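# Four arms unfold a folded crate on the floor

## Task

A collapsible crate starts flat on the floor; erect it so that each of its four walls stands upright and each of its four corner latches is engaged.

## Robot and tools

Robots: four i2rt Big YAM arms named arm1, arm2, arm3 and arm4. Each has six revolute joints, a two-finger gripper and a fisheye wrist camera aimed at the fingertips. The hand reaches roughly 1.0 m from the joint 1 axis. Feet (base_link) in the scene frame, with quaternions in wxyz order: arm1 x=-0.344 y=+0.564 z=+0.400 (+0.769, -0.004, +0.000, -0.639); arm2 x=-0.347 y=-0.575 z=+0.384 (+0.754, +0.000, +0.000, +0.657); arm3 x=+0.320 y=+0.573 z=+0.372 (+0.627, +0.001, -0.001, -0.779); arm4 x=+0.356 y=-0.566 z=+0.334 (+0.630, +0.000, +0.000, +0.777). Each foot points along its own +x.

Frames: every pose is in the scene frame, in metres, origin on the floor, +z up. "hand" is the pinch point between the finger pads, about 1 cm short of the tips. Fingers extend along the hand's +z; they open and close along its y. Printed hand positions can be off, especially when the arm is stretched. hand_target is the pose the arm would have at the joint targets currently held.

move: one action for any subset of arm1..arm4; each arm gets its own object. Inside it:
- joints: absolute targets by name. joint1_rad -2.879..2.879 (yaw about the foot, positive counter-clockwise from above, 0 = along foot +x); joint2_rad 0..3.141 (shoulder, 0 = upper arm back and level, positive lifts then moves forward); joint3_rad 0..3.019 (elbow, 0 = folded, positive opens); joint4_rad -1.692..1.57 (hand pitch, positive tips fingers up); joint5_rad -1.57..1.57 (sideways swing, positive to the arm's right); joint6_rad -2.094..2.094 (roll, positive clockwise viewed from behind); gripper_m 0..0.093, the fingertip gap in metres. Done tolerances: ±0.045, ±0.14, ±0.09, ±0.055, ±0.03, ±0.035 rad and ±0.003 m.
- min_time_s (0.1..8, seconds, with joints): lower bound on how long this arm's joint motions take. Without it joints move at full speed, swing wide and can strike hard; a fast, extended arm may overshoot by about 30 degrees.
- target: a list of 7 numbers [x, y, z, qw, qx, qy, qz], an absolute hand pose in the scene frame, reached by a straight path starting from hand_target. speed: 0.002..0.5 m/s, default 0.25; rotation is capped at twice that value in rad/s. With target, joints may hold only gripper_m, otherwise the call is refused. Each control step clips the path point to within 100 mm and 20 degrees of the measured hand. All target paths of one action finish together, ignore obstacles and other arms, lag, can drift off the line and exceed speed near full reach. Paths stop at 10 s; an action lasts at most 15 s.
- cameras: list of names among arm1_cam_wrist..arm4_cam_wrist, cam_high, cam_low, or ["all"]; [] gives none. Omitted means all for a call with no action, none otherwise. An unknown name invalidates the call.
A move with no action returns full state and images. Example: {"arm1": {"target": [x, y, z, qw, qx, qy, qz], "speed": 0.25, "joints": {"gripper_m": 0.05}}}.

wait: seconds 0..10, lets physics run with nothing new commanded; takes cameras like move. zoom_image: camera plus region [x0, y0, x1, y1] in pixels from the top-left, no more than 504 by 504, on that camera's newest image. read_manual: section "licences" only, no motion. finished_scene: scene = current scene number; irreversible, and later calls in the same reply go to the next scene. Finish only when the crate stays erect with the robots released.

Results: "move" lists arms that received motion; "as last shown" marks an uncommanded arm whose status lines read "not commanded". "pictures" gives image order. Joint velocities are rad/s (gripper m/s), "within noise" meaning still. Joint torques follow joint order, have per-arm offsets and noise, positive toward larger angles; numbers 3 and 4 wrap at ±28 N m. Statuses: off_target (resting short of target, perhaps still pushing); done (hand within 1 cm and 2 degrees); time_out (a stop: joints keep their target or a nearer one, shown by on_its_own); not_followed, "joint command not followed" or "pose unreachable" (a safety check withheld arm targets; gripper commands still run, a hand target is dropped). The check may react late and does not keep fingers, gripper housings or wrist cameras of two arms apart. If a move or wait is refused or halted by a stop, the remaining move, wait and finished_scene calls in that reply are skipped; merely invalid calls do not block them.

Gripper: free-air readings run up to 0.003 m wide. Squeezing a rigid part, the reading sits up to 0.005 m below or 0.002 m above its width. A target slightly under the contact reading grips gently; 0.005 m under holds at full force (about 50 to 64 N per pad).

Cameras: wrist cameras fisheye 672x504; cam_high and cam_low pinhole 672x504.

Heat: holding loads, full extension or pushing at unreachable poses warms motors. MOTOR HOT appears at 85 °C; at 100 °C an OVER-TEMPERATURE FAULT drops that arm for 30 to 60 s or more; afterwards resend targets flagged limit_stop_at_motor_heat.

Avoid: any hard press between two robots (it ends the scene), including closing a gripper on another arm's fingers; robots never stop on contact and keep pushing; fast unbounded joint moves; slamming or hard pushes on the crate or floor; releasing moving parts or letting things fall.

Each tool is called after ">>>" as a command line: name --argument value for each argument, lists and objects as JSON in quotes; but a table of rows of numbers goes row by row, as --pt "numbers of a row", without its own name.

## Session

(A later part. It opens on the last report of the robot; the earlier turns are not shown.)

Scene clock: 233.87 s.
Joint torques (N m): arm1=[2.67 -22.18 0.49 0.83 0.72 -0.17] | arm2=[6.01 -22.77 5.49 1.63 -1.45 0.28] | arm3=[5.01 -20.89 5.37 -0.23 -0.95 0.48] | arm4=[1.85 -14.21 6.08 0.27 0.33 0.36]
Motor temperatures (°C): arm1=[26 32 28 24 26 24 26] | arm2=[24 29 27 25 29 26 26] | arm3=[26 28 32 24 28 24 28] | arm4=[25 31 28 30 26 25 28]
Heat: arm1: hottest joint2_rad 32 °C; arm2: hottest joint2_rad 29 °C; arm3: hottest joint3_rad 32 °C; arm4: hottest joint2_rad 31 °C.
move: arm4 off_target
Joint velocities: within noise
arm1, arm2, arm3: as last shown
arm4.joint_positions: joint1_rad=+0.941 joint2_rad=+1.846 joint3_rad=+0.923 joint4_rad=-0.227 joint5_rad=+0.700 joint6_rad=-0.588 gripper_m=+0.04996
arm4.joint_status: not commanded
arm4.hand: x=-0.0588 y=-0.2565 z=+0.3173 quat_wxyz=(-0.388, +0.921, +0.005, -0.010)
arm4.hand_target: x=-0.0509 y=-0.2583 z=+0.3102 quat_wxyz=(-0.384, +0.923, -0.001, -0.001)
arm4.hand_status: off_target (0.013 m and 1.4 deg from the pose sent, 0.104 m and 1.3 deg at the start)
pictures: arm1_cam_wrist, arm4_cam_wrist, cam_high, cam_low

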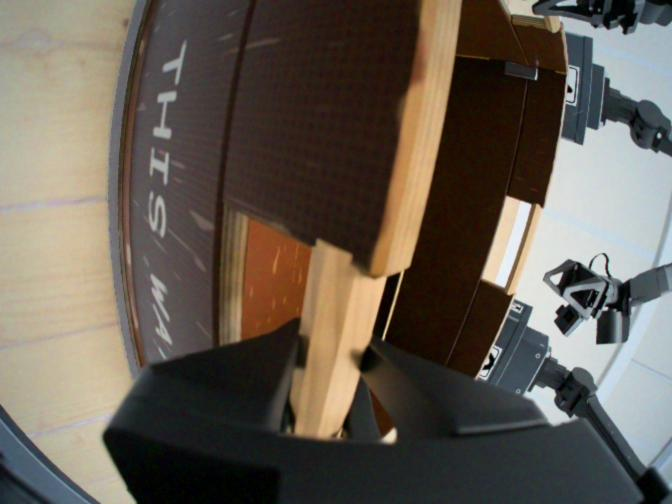

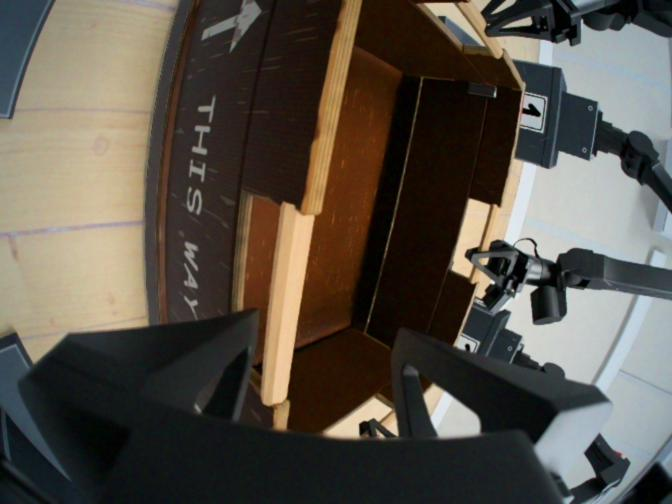

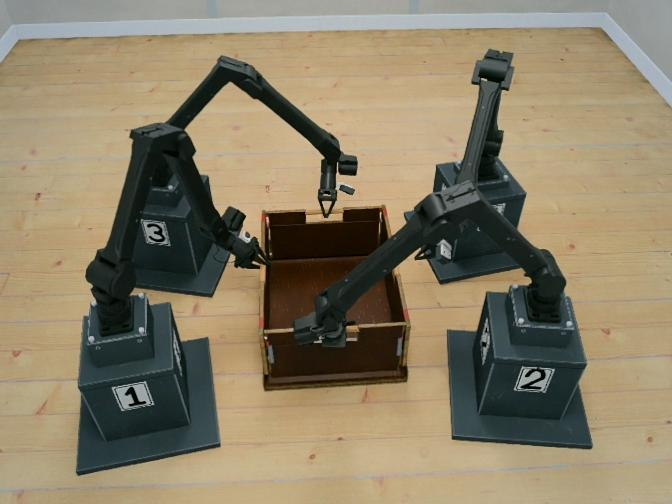

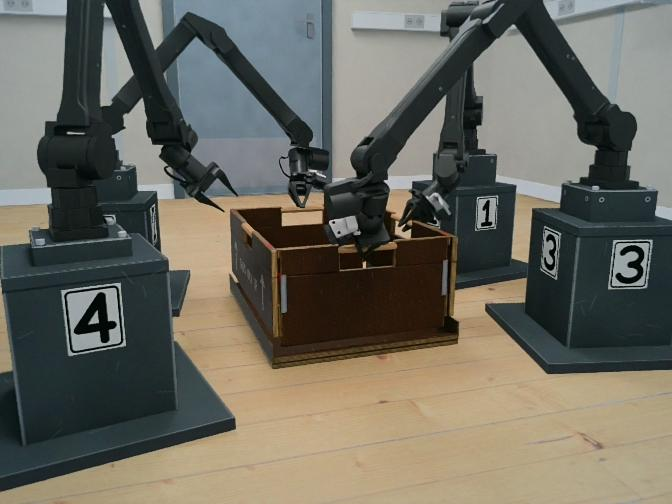

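>>> move --arm3 '{"target": [0.243, -0.022, 0.256, -0.2126, 0.6744, 0.6744, -0.2126], "speed": 0.1}' --arm4 '{"target": [0.12, -0.22, 0.42, -0.3827, 0.9239, 0, 0], "speed": 0.3}'

>>> move --arm3 '{"joints": {"gripper_m": 0.035}}' --cameras '["cam_high", "cam_low", "arm3_cam_wrist", "arm4_cam_wrist"]'

>>> zoom_image --camera "cam_low" --region '[262, 220, 472, 340]'

Scene clock: 239.80 s.
Joint torques (N m): arm1=[2.84 -22.01 0.43 0.99 0.69 -0.13] | arm2=[6.01 -22.77 5.5 1.63 -1.45 0.28] | arm3=[-0.85 -21.13 4.56 1.31 -0.03 -0.08] | arm4=[1.38 -7.59 7.91 0.65 0.03 -0.07]
Motor temperatures (°C): arm1=[26 32 28 24 26 24 26] | arm2=[24 29 27 25 29 26 26] | arm3=[26 28 32 24 28 24 28] | arm4=[25 31 28 30 26 25 28]
Heat: arm1: hottest joint2_rad 32 °C; arm2: hottest joint2_rad 29 °C; arm3: hottest joint3_rad 32 °C; arm4: hottest joint2_rad 31 °C.
move: arm3 off_target; arm4 off_target
Joint velocities: within noise
arm1, arm2: as last shown
arm3.joint_positions: joint1_rad=+0.258 joint2_rad=+2.322 joint3_rad=+1.530 joint4_rad=-0.860 joint5_rad=+0.628 joint6_rad=+0.075 gripper_m=+0.01614
arm3.joint_status: not commanded
arm3.hand: x=+0.2427 y=-0.0113 z=+0.2465 quat_wxyz=(+0.233, -0.675, -0.670, +0.204)
arm3.hand_target: x=+0.2433 y=-0.0201 z=+0.2554 quat_wxyz=(+0.214, -0.676, -0.672, +0.210)
arm3.hand_status: off_target (0.014 m and 2.6 deg from the pose sent, 0.014 m and 3.7 deg at the start)
arm4.joint_positions: joint1_rad=+0.616 joint2_rad=+1.303 joint3_rad=+0.627 joint4_rad=-0.272 joint5_rad=+0.542 joint6_rad=-0.901 gripper_m=+0.04996
arm4.joint_status: not commanded
arm4.hand: x=+0.1127 y=-0.2178 z=+0.4280 quat_wxyz=(-0.390, +0.921, -0.012, -0.014)
arm4.hand_target: x=+0.1178 y=-0.2221 z=+0.4196 quat_wxyz=(-0.381, +0.925, +0.001, -0.002)
arm4.hand_status: off_target (0.011 m and 2.2 deg from the pose sent, 0.209 m and 1.4 deg at the start)
pictures: none

Scene clock: 240.43 s.
Joint torques (N m): arm1=[2.78 -21.77 0.4 0.9 0.73 -0.2] | arm2=[5.95 -22.77 5.48 1.62 -1.45 0.28] | arm3=[-0.73 -20.89 4.59 0.79 0.3 0.04] | arm4=[1.79 -7.59 7.91 0.65 0.03 -0.05]
Motor temperatures (°C): arm1=[26 32 28 24 26 24 26] | arm2=[24 29 27 25 29 26 26] | arm3=[26 28 32 24 28 24 28] | arm4=[25 31 28 30 26 25 28]
Heat: arm1: hottest joint2_rad 32 °C; arm2: hottest joint2_rad 29 °C; arm3: hottest joint3_rad 32 °C; arm4: hottest joint2_rad 31 °C.
move: arm3 done
Joint velocities: within noise
arm1, arm2: as last shown
arm3.joint_positions: joint1_rad=+0.261 joint2_rad=+2.315 joint3_rad=+1.530 joint4_rad=-0.845 joint5_rad=+0.609 joint6_rad=+0.060 gripper_m=+0.03491
arm3.joint_status: all done
arm3.hand: x=+0.2473 y=-0.0161 z=+0.2478 quat_wxyz=(+0.221, -0.673, -0.676, +0.203)
arm3.hand_target: x=+0.2466 y=-0.0201 z=+0.2546 quat_wxyz=(+0.213, -0.673, -0.677, +0.207)
arm3.hand_status: not commanded
arm4.joint_positions: joint1_rad=+0.614 joint2_rad=+1.303 joint3_rad=+0.627 joint4_rad=-0.272 joint5_rad=+0.542 joint6_rad=-0.903 gripper_m=+0.04996
arm4.joint_status: not commanded
arm4.hand: x=+0.1132 y=-0.2174 z=+0.4280 quat_wxyz=(-0.390, +0.921, -0.012, -0.013)
arm4.hand_target: x=+0.1183 y=-0.2217 z=+0.4196 quat_wxyz=(-0.381, +0.925, +0.001, -0.001)
arm4.hand_status: not commanded
pictures: arm3_cam_wrist, arm4_cam_wrist, cam_high, cam_low

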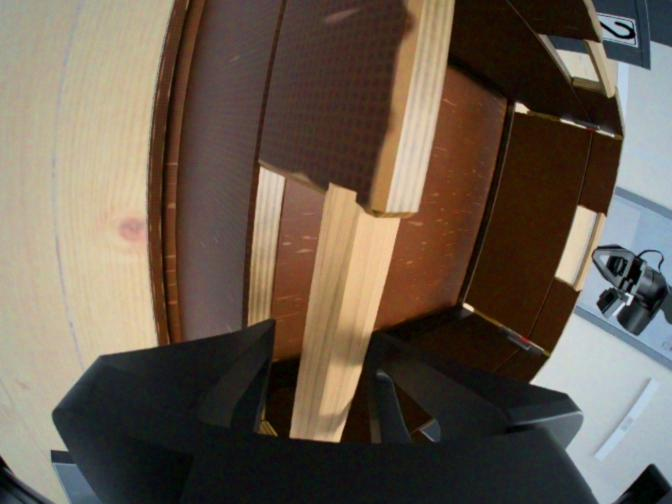

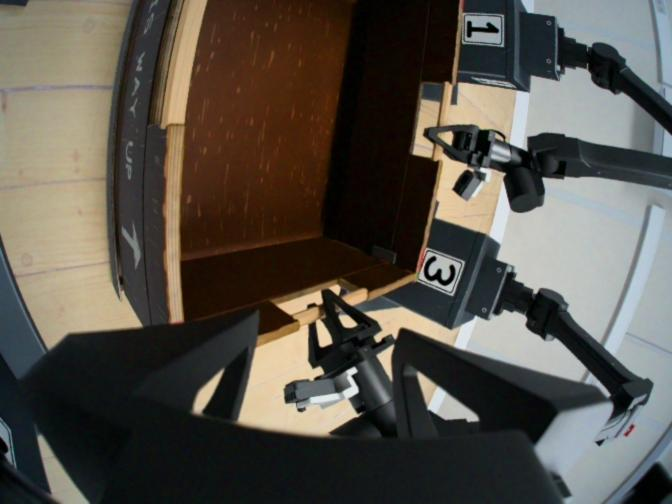

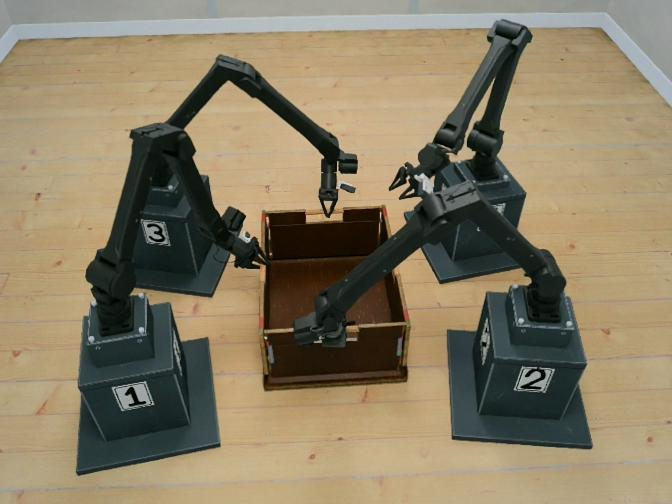

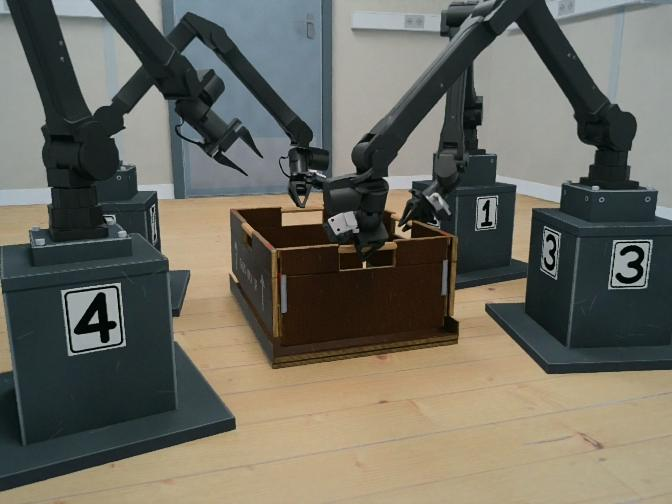

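Scaled by 2.400 from the camera's image (finer frame: 960x720).

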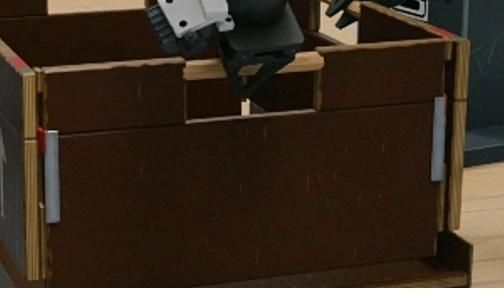

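>>> move --arm3 '{"target": [0.215, -0.022, 0.256, -0.2126, 0.6744, 0.6744, -0.2126], "speed": 0.06}' --cameras '["cam_high", "cam_low", "arm3_cam_wrist"]'

>>> zoom_image --camera "cam_low" --region '[262, 220, 472, 340]'

Scene clock: 243.93 s.
Joint torques (N m): arm1=[3.55 -21.89 0.32 0.72 0.74 -0.16] | arm2=[5.95 -22.71 5.5 1.62 -1.45 0.28] | arm3=[-2.49 -20.89 4.01 0.95 0.79 -0.03] | arm4=[1.61 -7.53 7.91 0.65 0.03 -0.05]
Motor temperatures (°C): arm1=[26 32 28 24 26 24 26] | arm2=[24 29 27 25 29 26 26] | arm3=[26 29 32 24 27 24 28] | arm4=[25 31 28 30 26 25 28]
Heat: arm1: hottest joint2_rad 32 °C; arm2: hottest joint2_rad 29 °C; arm3: hottest joint3_rad 32 °C; arm4: hottest joint2_rad 31 °C.
move: arm3 off_target
Joint velocities: within noise
arm1, arm2: as last shown
arm3.joint_positions: joint1_rad=+0.235 joint2_rad=+2.311 joint3_rad=+1.527 joint4_rad=-0.799 joint5_rad=+0.605 joint6_rad=+0.003 gripper_m=+0.03493
arm3.joint_status: not commanded
arm3.hand: x=+0.2328 y=-0.0236 z=+0.2488 quat_wxyz=(+0.211, -0.669, -0.682, +0.208)
arm3.hand_target: x=+0.2187 y=-0.0227 z=+0.2561 quat_wxyz=(+0.212, -0.672, -0.677, +0.213)
arm3.hand_status: off_target (0.019 m and 1.2 deg from the pose sent, 0.034 m and 1.5 deg at the start)
arm4.joint_positions: joint1_rad=+0.611 joint2_rad=+1.303 joint3_rad=+0.627 joint4_rad=-0.272 joint5_rad=+0.542 joint6_rad=-0.903 gripper_m=+0.04996
arm4.joint_status: not commanded
arm4.hand: x=+0.1143 y=-0.2167 z=+0.4280 quat_wxyz=(-0.390, +0.921, -0.013, -0.013)
arm4.hand_target: x=+0.1194 y=-0.2210 z=+0.4196 quat_wxyz=(-0.381, +0.925, -0.001, +0.000)
arm4.hand_status: not commanded
pictures: arm3_cam_wrist, cam_high, cam_low

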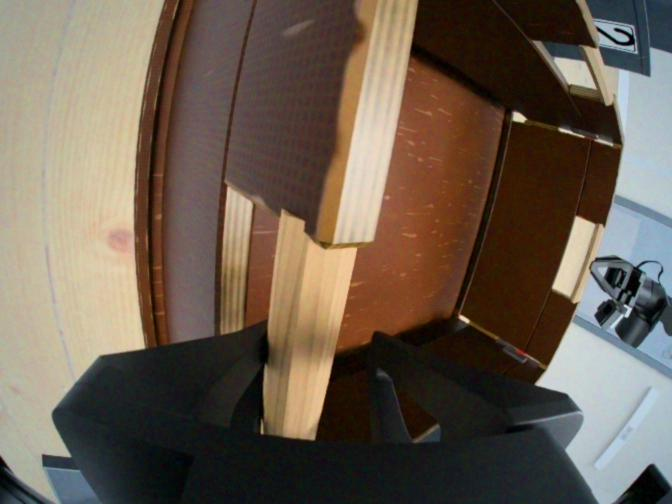

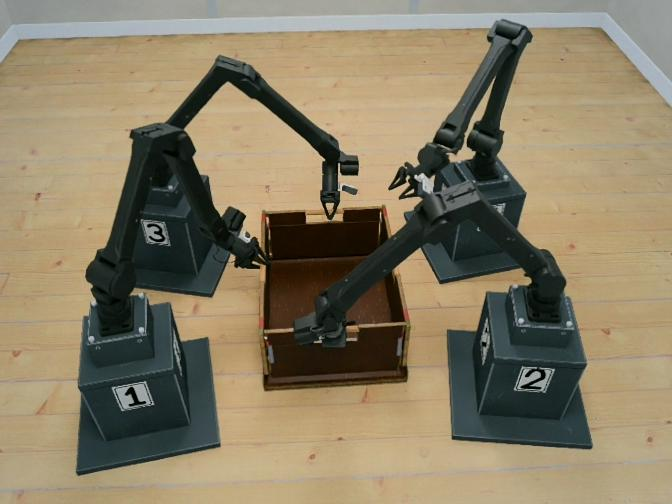

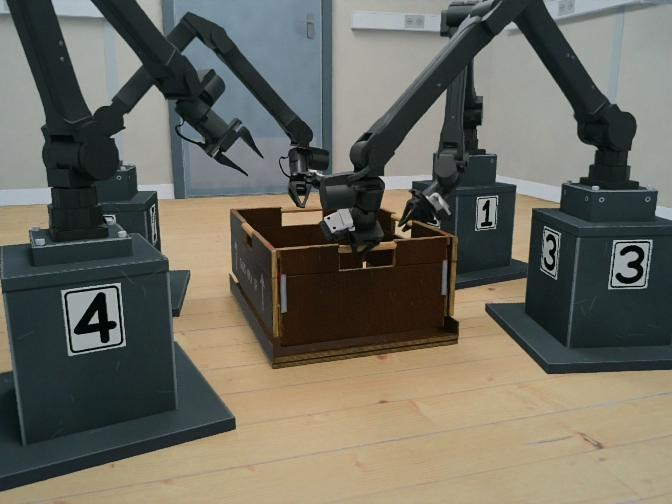

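Scaled by 2.400 from the camera's image (finer frame: 960x720).

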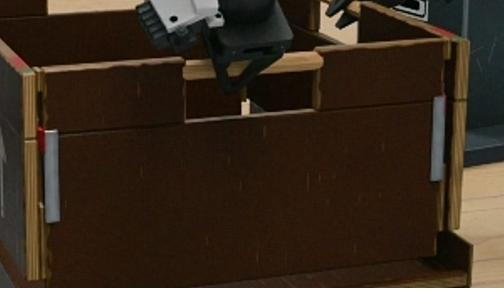

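>>> move --arm3 '{"target": [0.18, -0.022, 0.256, -0.2126, 0.6744, 0.6744, -0.2126], "speed": 0.06}' --cameras '["cam_low", "arm3_cam_wrist"]'

>>> zoom_image --camera "cam_low" --region '[262, 220, 472, 340]'

Scene clock: 246.43 s.
Joint torques (N m): arm1=[2.43 -21.66 0.42 0.91 0.71 -0.15] | arm2=[5.95 -22.77 5.48 1.61 -1.45 0.28] | arm3=[-6.48 -20.95 4.18 1.18 1.21 -0.12] | arm4=[1.61 -7.59 7.92 0.64 0.03 -0.05]
Motor temperatures (°C): arm1=[26 32 28 24 26 24 26] | arm2=[24 29 27 25 29 26 26] | arm3=[26 29 31 24 27 24 28] | arm4=[25 31 28 30 26 25 28]
Heat: arm1: hottest joint2_rad 32 °C; arm2: hottest joint2_rad 29 °C; arm3: hottest joint3_rad 31 °C; arm4: hottest joint2_rad 31 °C.
move: arm3 off_target
Joint velocities: within noise
arm1.joint_positions: joint1_rad=+0.769 joint2_rad=+2.232 joint3_rad=+0.874 joint4_rad=+0.288 joint5_rad=+0.620 joint6_rad=-0.710 gripper_m=+0.01645
arm1.joint_status: not commanded
arm1.hand: x=-0.0024 y=+0.1956 z=+0.2252 quat_wxyz=(-0.001, -0.032, -0.924, +0.381)
arm1.hand_target: x=+0.0050 y=+0.2115 z=+0.2368 quat_wxyz=(+0.001, +0.001, -0.924, +0.382)
arm1.hand_status: not commanded
arm2, arm4: as last shown
arm3.joint_positions: joint1_rad=+0.227 joint2_rad=+2.309 joint3_rad=+1.513 joint4_rad=-0.759 joint5_rad=+0.592 joint6_rad=-0.045 gripper_m=+0.03495
arm3.joint_status: not commanded
arm3.hand: x=+0.2300 y=-0.0252 z=+0.2448 quat_wxyz=(+0.204, -0.659, -0.694, +0.207)
arm3.hand_target: x=+0.1827 y=-0.0206 z=+0.2550 quat_wxyz=(+0.212, -0.678, -0.671, +0.213)
arm3.hand_status: off_target (0.051 m and 3.1 deg from the pose sent, 0.053 m and 1.2 deg at the start)
pictures: arm3_cam_wrist, cam_low

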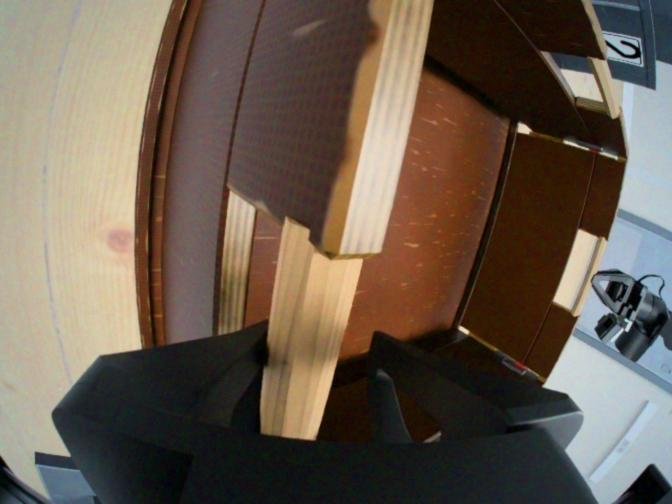

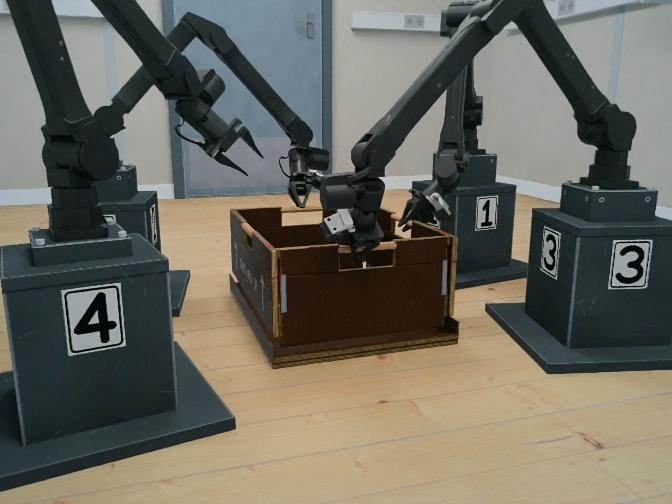

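Scaled by 2.400 from the camera's image (finer frame: 960x720).

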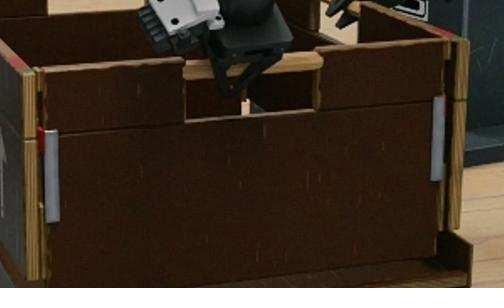

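>>> move --arm2 '{"target": [-0.298, -0.001, 0.264, -0.2126, 0.6744, -0.6744, 0.2126], "speed": 0.1}' --arm3 '{"target": [0.243, -0.022, 0.256, -0.2126, 0.6744, 0.6744, -0.2126], "speed": 0.1}' --arm1 '{"target": [0.004, 0.186, 0.235, 0, 0, 0.9239, -0.3827], "speed": 0.1}'

>>> move --arm2 '{"joints": {"gripper_m": 0.035}}' --arm1 '{"joints": {"gripper_m": 0.05}}' --arm3 '{"joints": {"gripper_m": 0.05}}' --cameras '["cam_high", "cam_low", "arm2_cam_wrist"]'

>>> zoom_image --camera "cam_high" --region '[250, 190, 420, 400]'

Scene clock: 251.17 s.
Joint torques (N m): arm1=[-0.56 -20.01 2.97 1.16 0.27 -0.52] | arm2=[-0.73 -23.18 5.48 1.46 -0.27 -0.01] | arm3=[0.03 -20.13 5.79 -0.28 0.64 0.26] | arm4=[1.55 -7.53 7.92 0.65 0.03 -0.05]
Motor temperatures (°C): arm1=[26 32 28 24 26 24 26] | arm2=[24 30 27 25 29 26 26] | arm3=[26 29 31 24 27 24 28] | arm4=[25 30 28 30 26 25 28]
Heat: arm1: hottest joint2_rad 32 °C; arm2: hottest joint2_rad 30 °C; arm3: hottest joint3_rad 31 °C; arm4: hottest joint2_rad 30 °C.
move: arm1 off_target; arm2 off_target; arm3 off_target
Joint velocities: within noise
arm1.joint_positions: joint1_rad=+0.761 joint2_rad=+2.232 joint3_rad=+0.877 joint4_rad=+0.291 joint5_rad=+0.608 joint6_rad=-0.716 gripper_m=+0.01645
arm1.joint_status: not commanded
arm1.hand: x=-0.0019 y=+0.1927 z=+0.2251 quat_wxyz=(-0.005, -0.032, -0.925, +0.379)
arm1.hand_target: x=+0.0035 y=+0.1861 z=+0.2345 quat_wxyz=(+0.002, -0.001, -0.924, +0.382)
arm1.hand_status: off_target (0.013 m and 3.7 deg from the pose sent, 0.015 m and 3.7 deg at the start)
arm2.joint_positions: joint1_rad=+0.234 joint2_rad=+2.295 joint3_rad=+1.452 joint4_rad=-0.855 joint5_rad=+0.623 joint6_rad=+0.111 gripper_m=+0.01647
arm2.joint_status: not commanded
arm2.hand: x=-0.2989 y=-0.0176 z=+0.2545 quat_wxyz=(-0.200, +0.681, -0.662, +0.240)
arm2.hand_target: x=-0.2986 y=-0.0009 z=+0.2646 quat_wxyz=(-0.213, +0.675, -0.674, +0.213)
arm2.hand_status: off_target (0.019 m and 3.8 deg from the pose sent, 0.020 m and 5.6 deg at the start)
arm3.joint_positions: joint1_rad=+0.241 joint2_rad=+2.308 joint3_rad=+1.513 joint4_rad=-0.813 joint5_rad=+0.609 joint6_rad=+0.026 gripper_m=+0.03496
arm3.joint_status: not commanded
arm3.hand: x=+0.2356 y=-0.0152 z=+0.2474 quat_wxyz=(+0.218, -0.671, -0.678, +0.204)
arm3.hand_target: x=+0.2411 y=-0.0220 z=+0.2568 quat_wxyz=(+0.214, -0.672, -0.677, +0.212)
arm3.hand_status: off_target (0.013 m and 1.3 deg from the pose sent, 0.017 m and 3.1 deg at the start)
arm4: as last shown
pictures: none

Scene clock: 252.00 s.
Joint torques (N m): arm1=[-1.32 -19.6 2.93 1.16 0.37 0] | arm2=[-0.62 -23.24 5.49 0.57 0.25 -0.01] | arm3=[0.26 -20.25 5.85 -0.2 0.64 0.21] | arm4=[1.61 -7.59 7.92 0.64 0.03 -0.05]
Motor temperatures (°C): arm1=[26 32 28 24 26 24 26] | arm2=[24 30 27 25 29 26 26] | arm3=[26 29 31 24 27 24 28] | arm4=[25 30 28 30 26 25 28]
Heat: arm1: hottest joint2_rad 32 °C; arm2: hottest joint2_rad 30 °C; arm3: hottest joint3_rad 31 °C; arm4: hottest joint2_rad 30 °C.
move: arm1 done; arm2 done; arm3 done
Joint velocities: within noise
arm1.joint_positions: joint1_rad=+0.771 joint2_rad=+2.223 joint3_rad=+0.877 joint4_rad=+0.290 joint5_rad=+0.605 joint6_rad=-0.786 gripper_m=+0.04997
arm1.joint_status: all done
arm1.hand: x=+0.0040 y=+0.1947 z=+0.2290 quat_wxyz=(+0.003, +0.004, -0.925, +0.380)
arm1.hand_target: x=+0.0073 y=+0.1893 z=+0.2349 quat_wxyz=(+0.002, +0.007, -0.924, +0.382)
arm1.hand_status: not commanded
arm2.joint_positions: joint1_rad=+0.234 joint2_rad=+2.295 joint3_rad=+1.452 joint4_rad=-0.829 joint5_rad=+0.602 joint6_rad=+0.111 gripper_m=+0.03489
arm2.joint_status: all done
arm2.hand: x=-0.3025 y=-0.0125 z=+0.2517 quat_wxyz=(-0.200, +0.681, -0.668, +0.224)
arm2.hand_target: x=-0.3005 y=-0.0009 z=+0.2637 quat_wxyz=(-0.210, +0.676, -0.675, +0.210)
arm2.hand_status: not commanded
arm3.joint_positions: joint1_rad=+0.238 joint2_rad=+2.308 joint3_rad=+1.513 joint4_rad=-0.813 joint5_rad=+0.611 joint6_rad=+0.027 gripper_m=+0.04987
arm3.joint_status: all done
arm3.hand: x=+0.2336 y=-0.0150 z=+0.2476 quat_wxyz=(+0.219, -0.672, -0.677, +0.205)
arm3.hand_target: x=+0.2391 y=-0.0218 z=+0.2569 quat_wxyz=(+0.214, -0.673, -0.675, +0.212)
arm3.hand_status: not commanded
arm4: as last shown
pictures: arm2_cam_wrist, cam_high, cam_low

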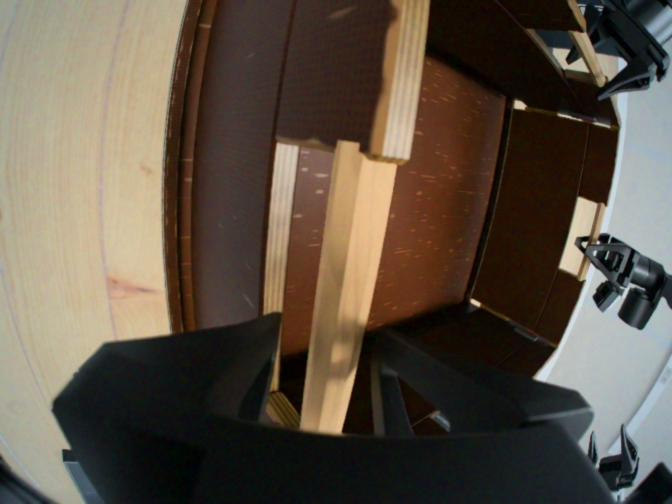

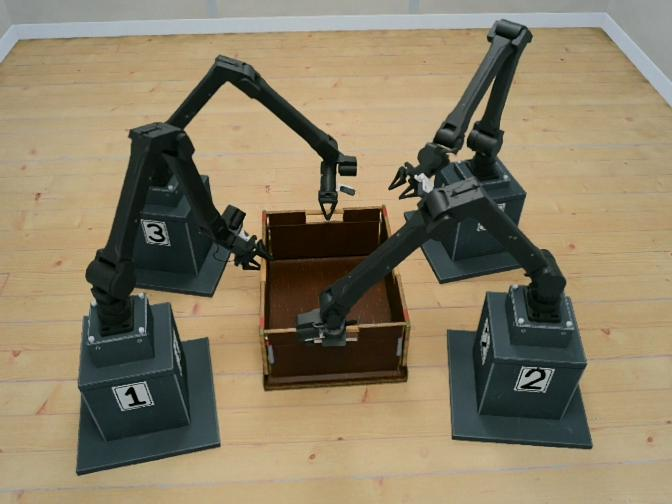

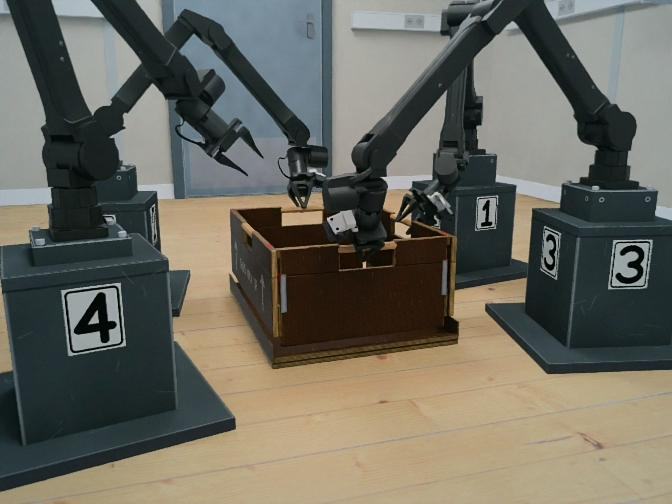

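Scaled by 2.400 from the camera's image (finer frame: 960x720).

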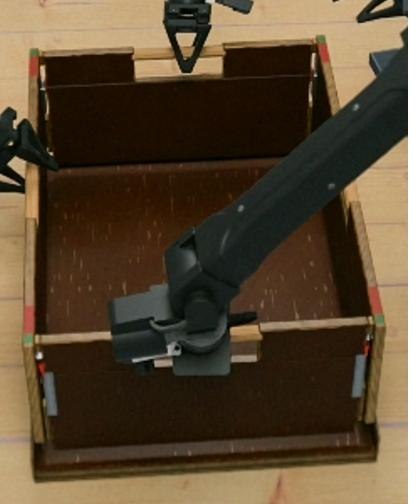

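>>> move --arm2 '{"target": [-0.235, -0.001, 0.264, -0.2126, 0.6744, -0.6744, 0.2126], "speed": 0.08}' --arm1 '{"target": [0.007, 0.26, 0.306, 0, 0, 0.9239, -0.3827], "speed": 0.15}' --arm3 '{"target": [0.305, -0.022, 0.35, -0.2126, 0.6744, 0.6744, -0.2126], "speed": 0.15}' --cameras '["cam_high", "cam_low", "arm2_cam_wrist", "arm3_cam_wrist", "arm1_cam_wrist"]'

>>> zoom_image --camera "cam_high" --region '[250, 190, 420, 400]'

>>> zoom_image --camera "cam_low" --region '[220, 190, 470, 380]'

Scene clock: 255.93 s.
Joint torques (N m): arm1=[0.62 -16.73 3.12 0.94 0.57 0.21] | arm2=[-6.01 -24.29 4.88 0.76 1.15 -0.12] | arm3=[-0.5 -19.55 8.49 -0.46 0.41 0.2] | arm4=[1.61 -7.59 7.92 0.64 0.03 -0.05]
Motor temperatures (°C): arm1=[26 32 28 24 26 24 26] | arm2=[24 30 27 25 29 26 26] | arm3=[26 29 31 24 27 24 28] | arm4=[25 30 29 30 26 25 27]
Heat: arm1: hottest joint2_rad 32 °C; arm2: hottest joint2_rad 30 °C; arm3: hottest joint3_rad 31 °C; arm4: hottest joint2_rad 30 °C.
move: arm1 done; arm2 off_target; arm3 off_target
Joint velocities: within noise
arm1.joint_positions: joint1_rad=+0.902 joint2_rad=+1.968 joint3_rad=+0.758 joint4_rad=+0.078 joint5_rad=+0.671 joint6_rad=-0.645 gripper_m=+0.04997
arm1.joint_status: not commanded
arm1.hand: x=+0.0076 y=+0.2560 z=+0.3052 quat_wxyz=(+0.001, +0.004, -0.923, +0.384)
arm1.hand_target: x=+0.0067 y=+0.2595 z=+0.3058 quat_wxyz=(+0.001, +0.001, -0.924, +0.383)
arm1.hand_status: done (0.004 m and 0.5 deg from the pose sent, 0.101 m and 0.7 deg at the start)
arm2.joint_positions: joint1_rad=+0.193 joint2_rad=+2.295 joint3_rad=+1.424 joint4_rad=-0.737 joint5_rad=+0.591 joint6_rad=-0.009 gripper_m=+0.03494
arm2.joint_status: not commanded
arm2.hand: x=-0.2811 y=-0.0090 z=+0.2428 quat_wxyz=(-0.199, +0.702, -0.650, +0.214)
arm2.hand_target: x=-0.2414 y=-0.0022 z=+0.2629 quat_wxyz=(-0.213, +0.677, -0.672, +0.212)
arm2.hand_status: off_target (0.051 m and 4.5 deg from the pose sent, 0.070 m and 2.2 deg at the start)
arm3.joint_positions: joint1_rad=+0.348 joint2_rad=+2.176 joint3_rad=+1.542 joint4_rad=-1.073 joint5_rad=+0.611 joint6_rad=+0.161 gripper_m=+0.04987
arm3.joint_status: not commanded
arm3.hand: x=+0.2968 y=-0.0064 z=+0.3342 quat_wxyz=(+0.230, -0.668, -0.678, +0.201)
arm3.hand_target: x=+0.3023 y=-0.0223 z=+0.3501 quat_wxyz=(+0.214, -0.675, -0.673, +0.213)
arm3.hand_status: off_target (0.024 m and 2.5 deg from the pose sent, 0.125 m and 1.2 deg at the start)
arm4: as last shown
pictures: arm1_cam_wrist, arm2_cam_wrist, arm3_cam_wrist, cam_high, cam_low

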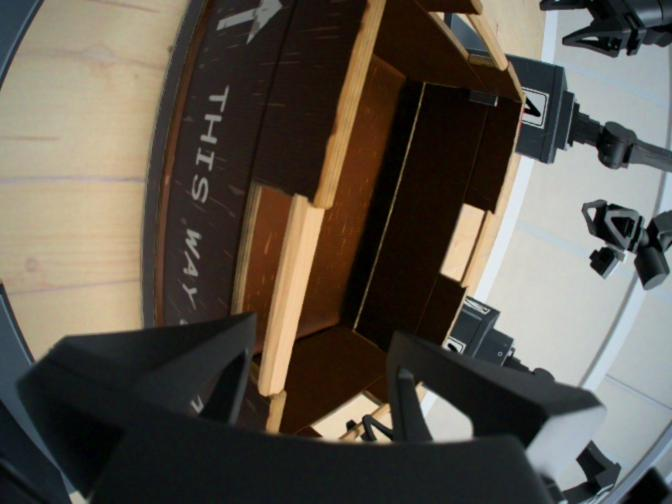

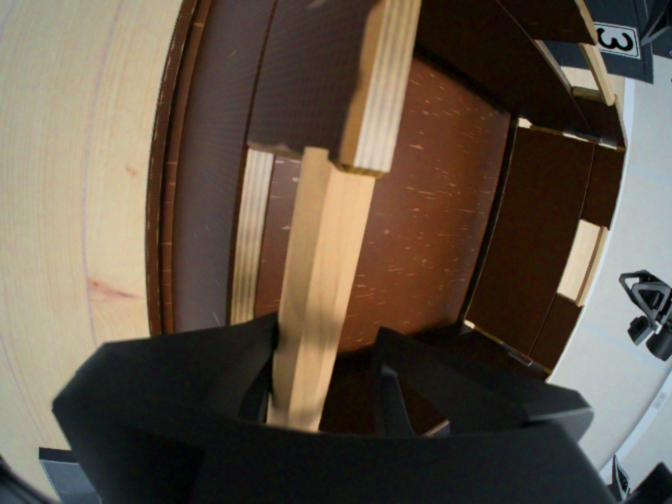

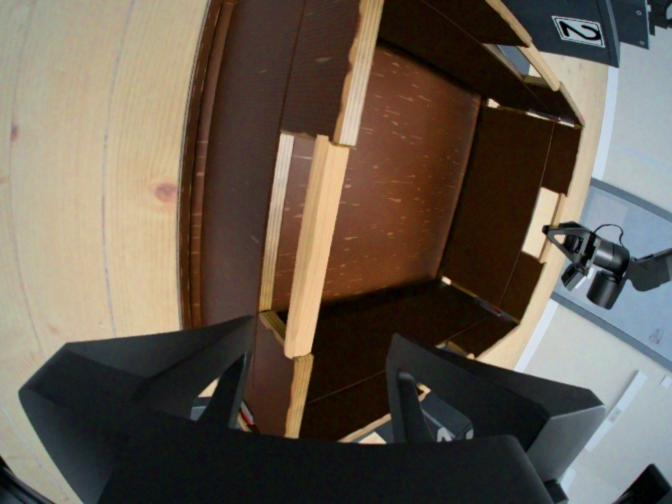

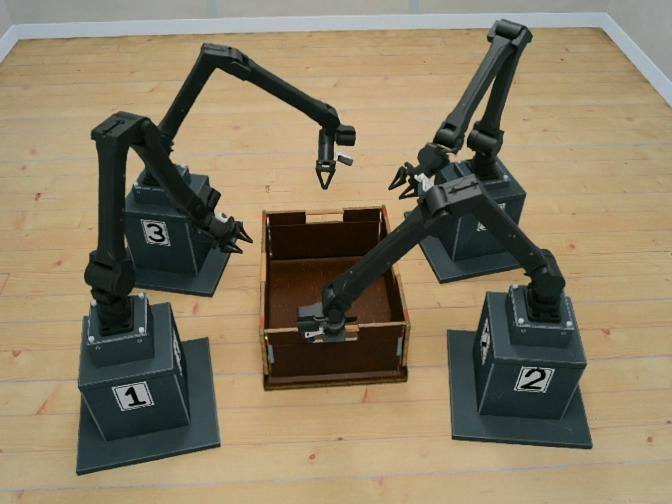

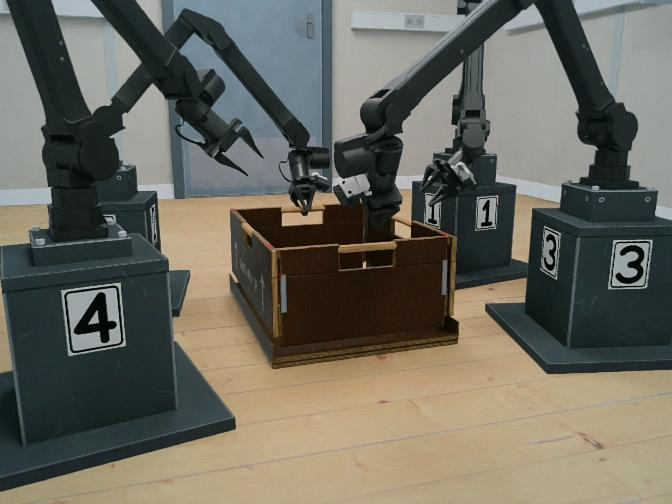

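Scaled by 2.400 from the camera's image (finer frame: 960x720).

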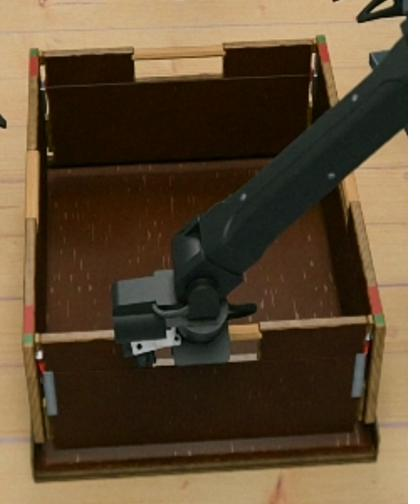

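Scaled by 2.016 from the camera's image (finer frame: 960x720).

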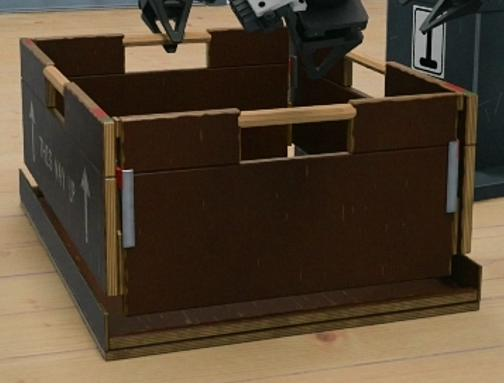

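>>> zoom_image --camera "arm3_cam_wrist" --region '[420, 60, 620, 360]'

>>> zoom_image --camera "arm2_cam_wrist" --region '[440, 80, 660, 390]'

>>> zoom_image --camera "arm1_cam_wrist" --region '[400, 20, 560, 180]'

>>> zoom_image --camera "cam_low" --region '[425, 220, 475, 300]'

>>> zoom_image --camera "cam_low" --region '[260, 235, 310, 315]'

>>> zoom_image --camera "cam_high" --region '[255, 310, 295, 370]'

>>> zoom_image --camera "cam_high" --region '[380, 310, 420, 370]'

Scaled by 1.680 from the camera's image (finer frame: 960x720).

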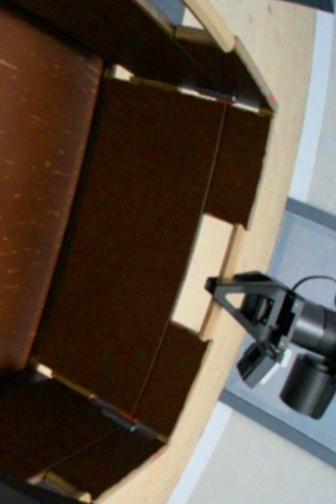

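Scaled by 1.626 from the camera's image (finer frame: 960x720).

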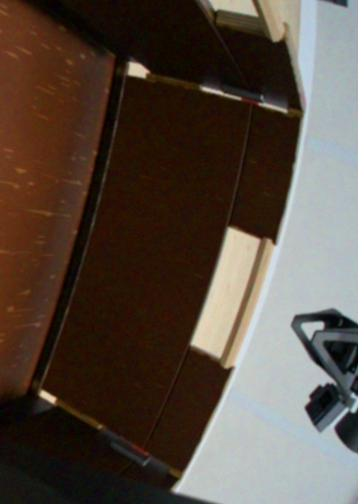

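Scaled by 3.150 from the camera's image (finer frame: 960x720).

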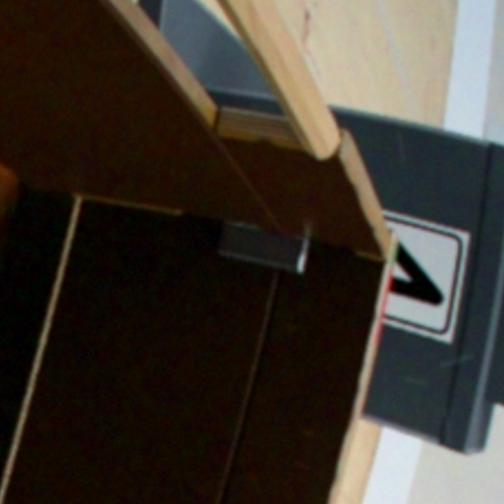

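Scaled by 6.300 from the camera's image (finer frame: 960x720).

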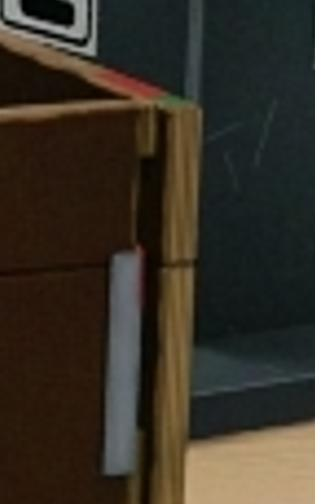

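Scaled by 6.300 from the camera's image (finer frame: 960x720).

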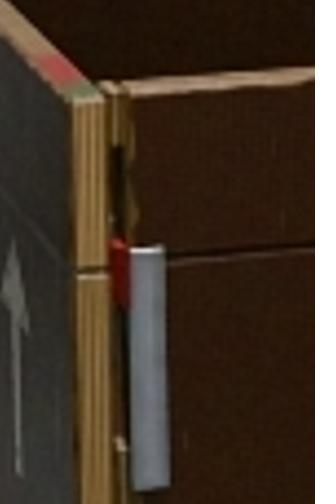

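Scaled by 8.400 from the camera's image (finer frame: 960x720).

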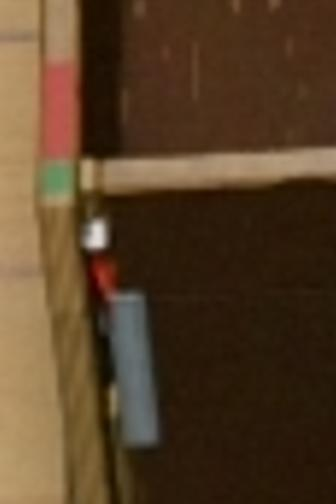

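Scaled by 8.400 from the camera's image (finer frame: 960x720).

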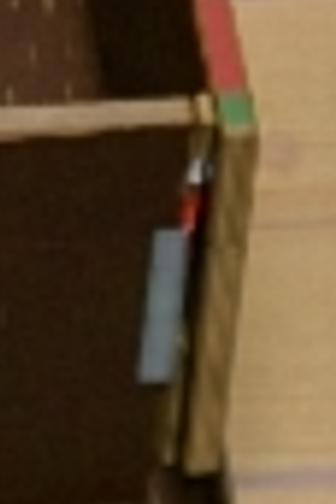

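>>> zoom_image --camera "arm3_cam_wrist" --region '[180, 330, 320, 450]'

Scaled by 3.600 from the camera's image (finer frame: 960x720).

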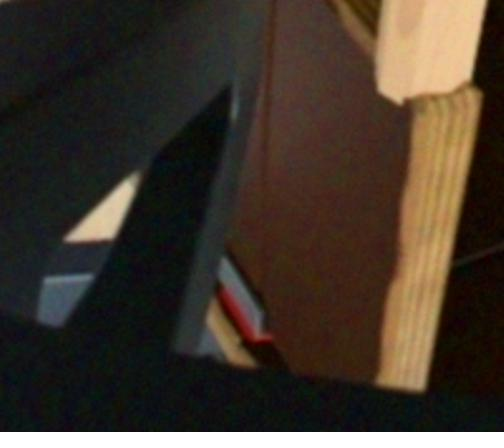

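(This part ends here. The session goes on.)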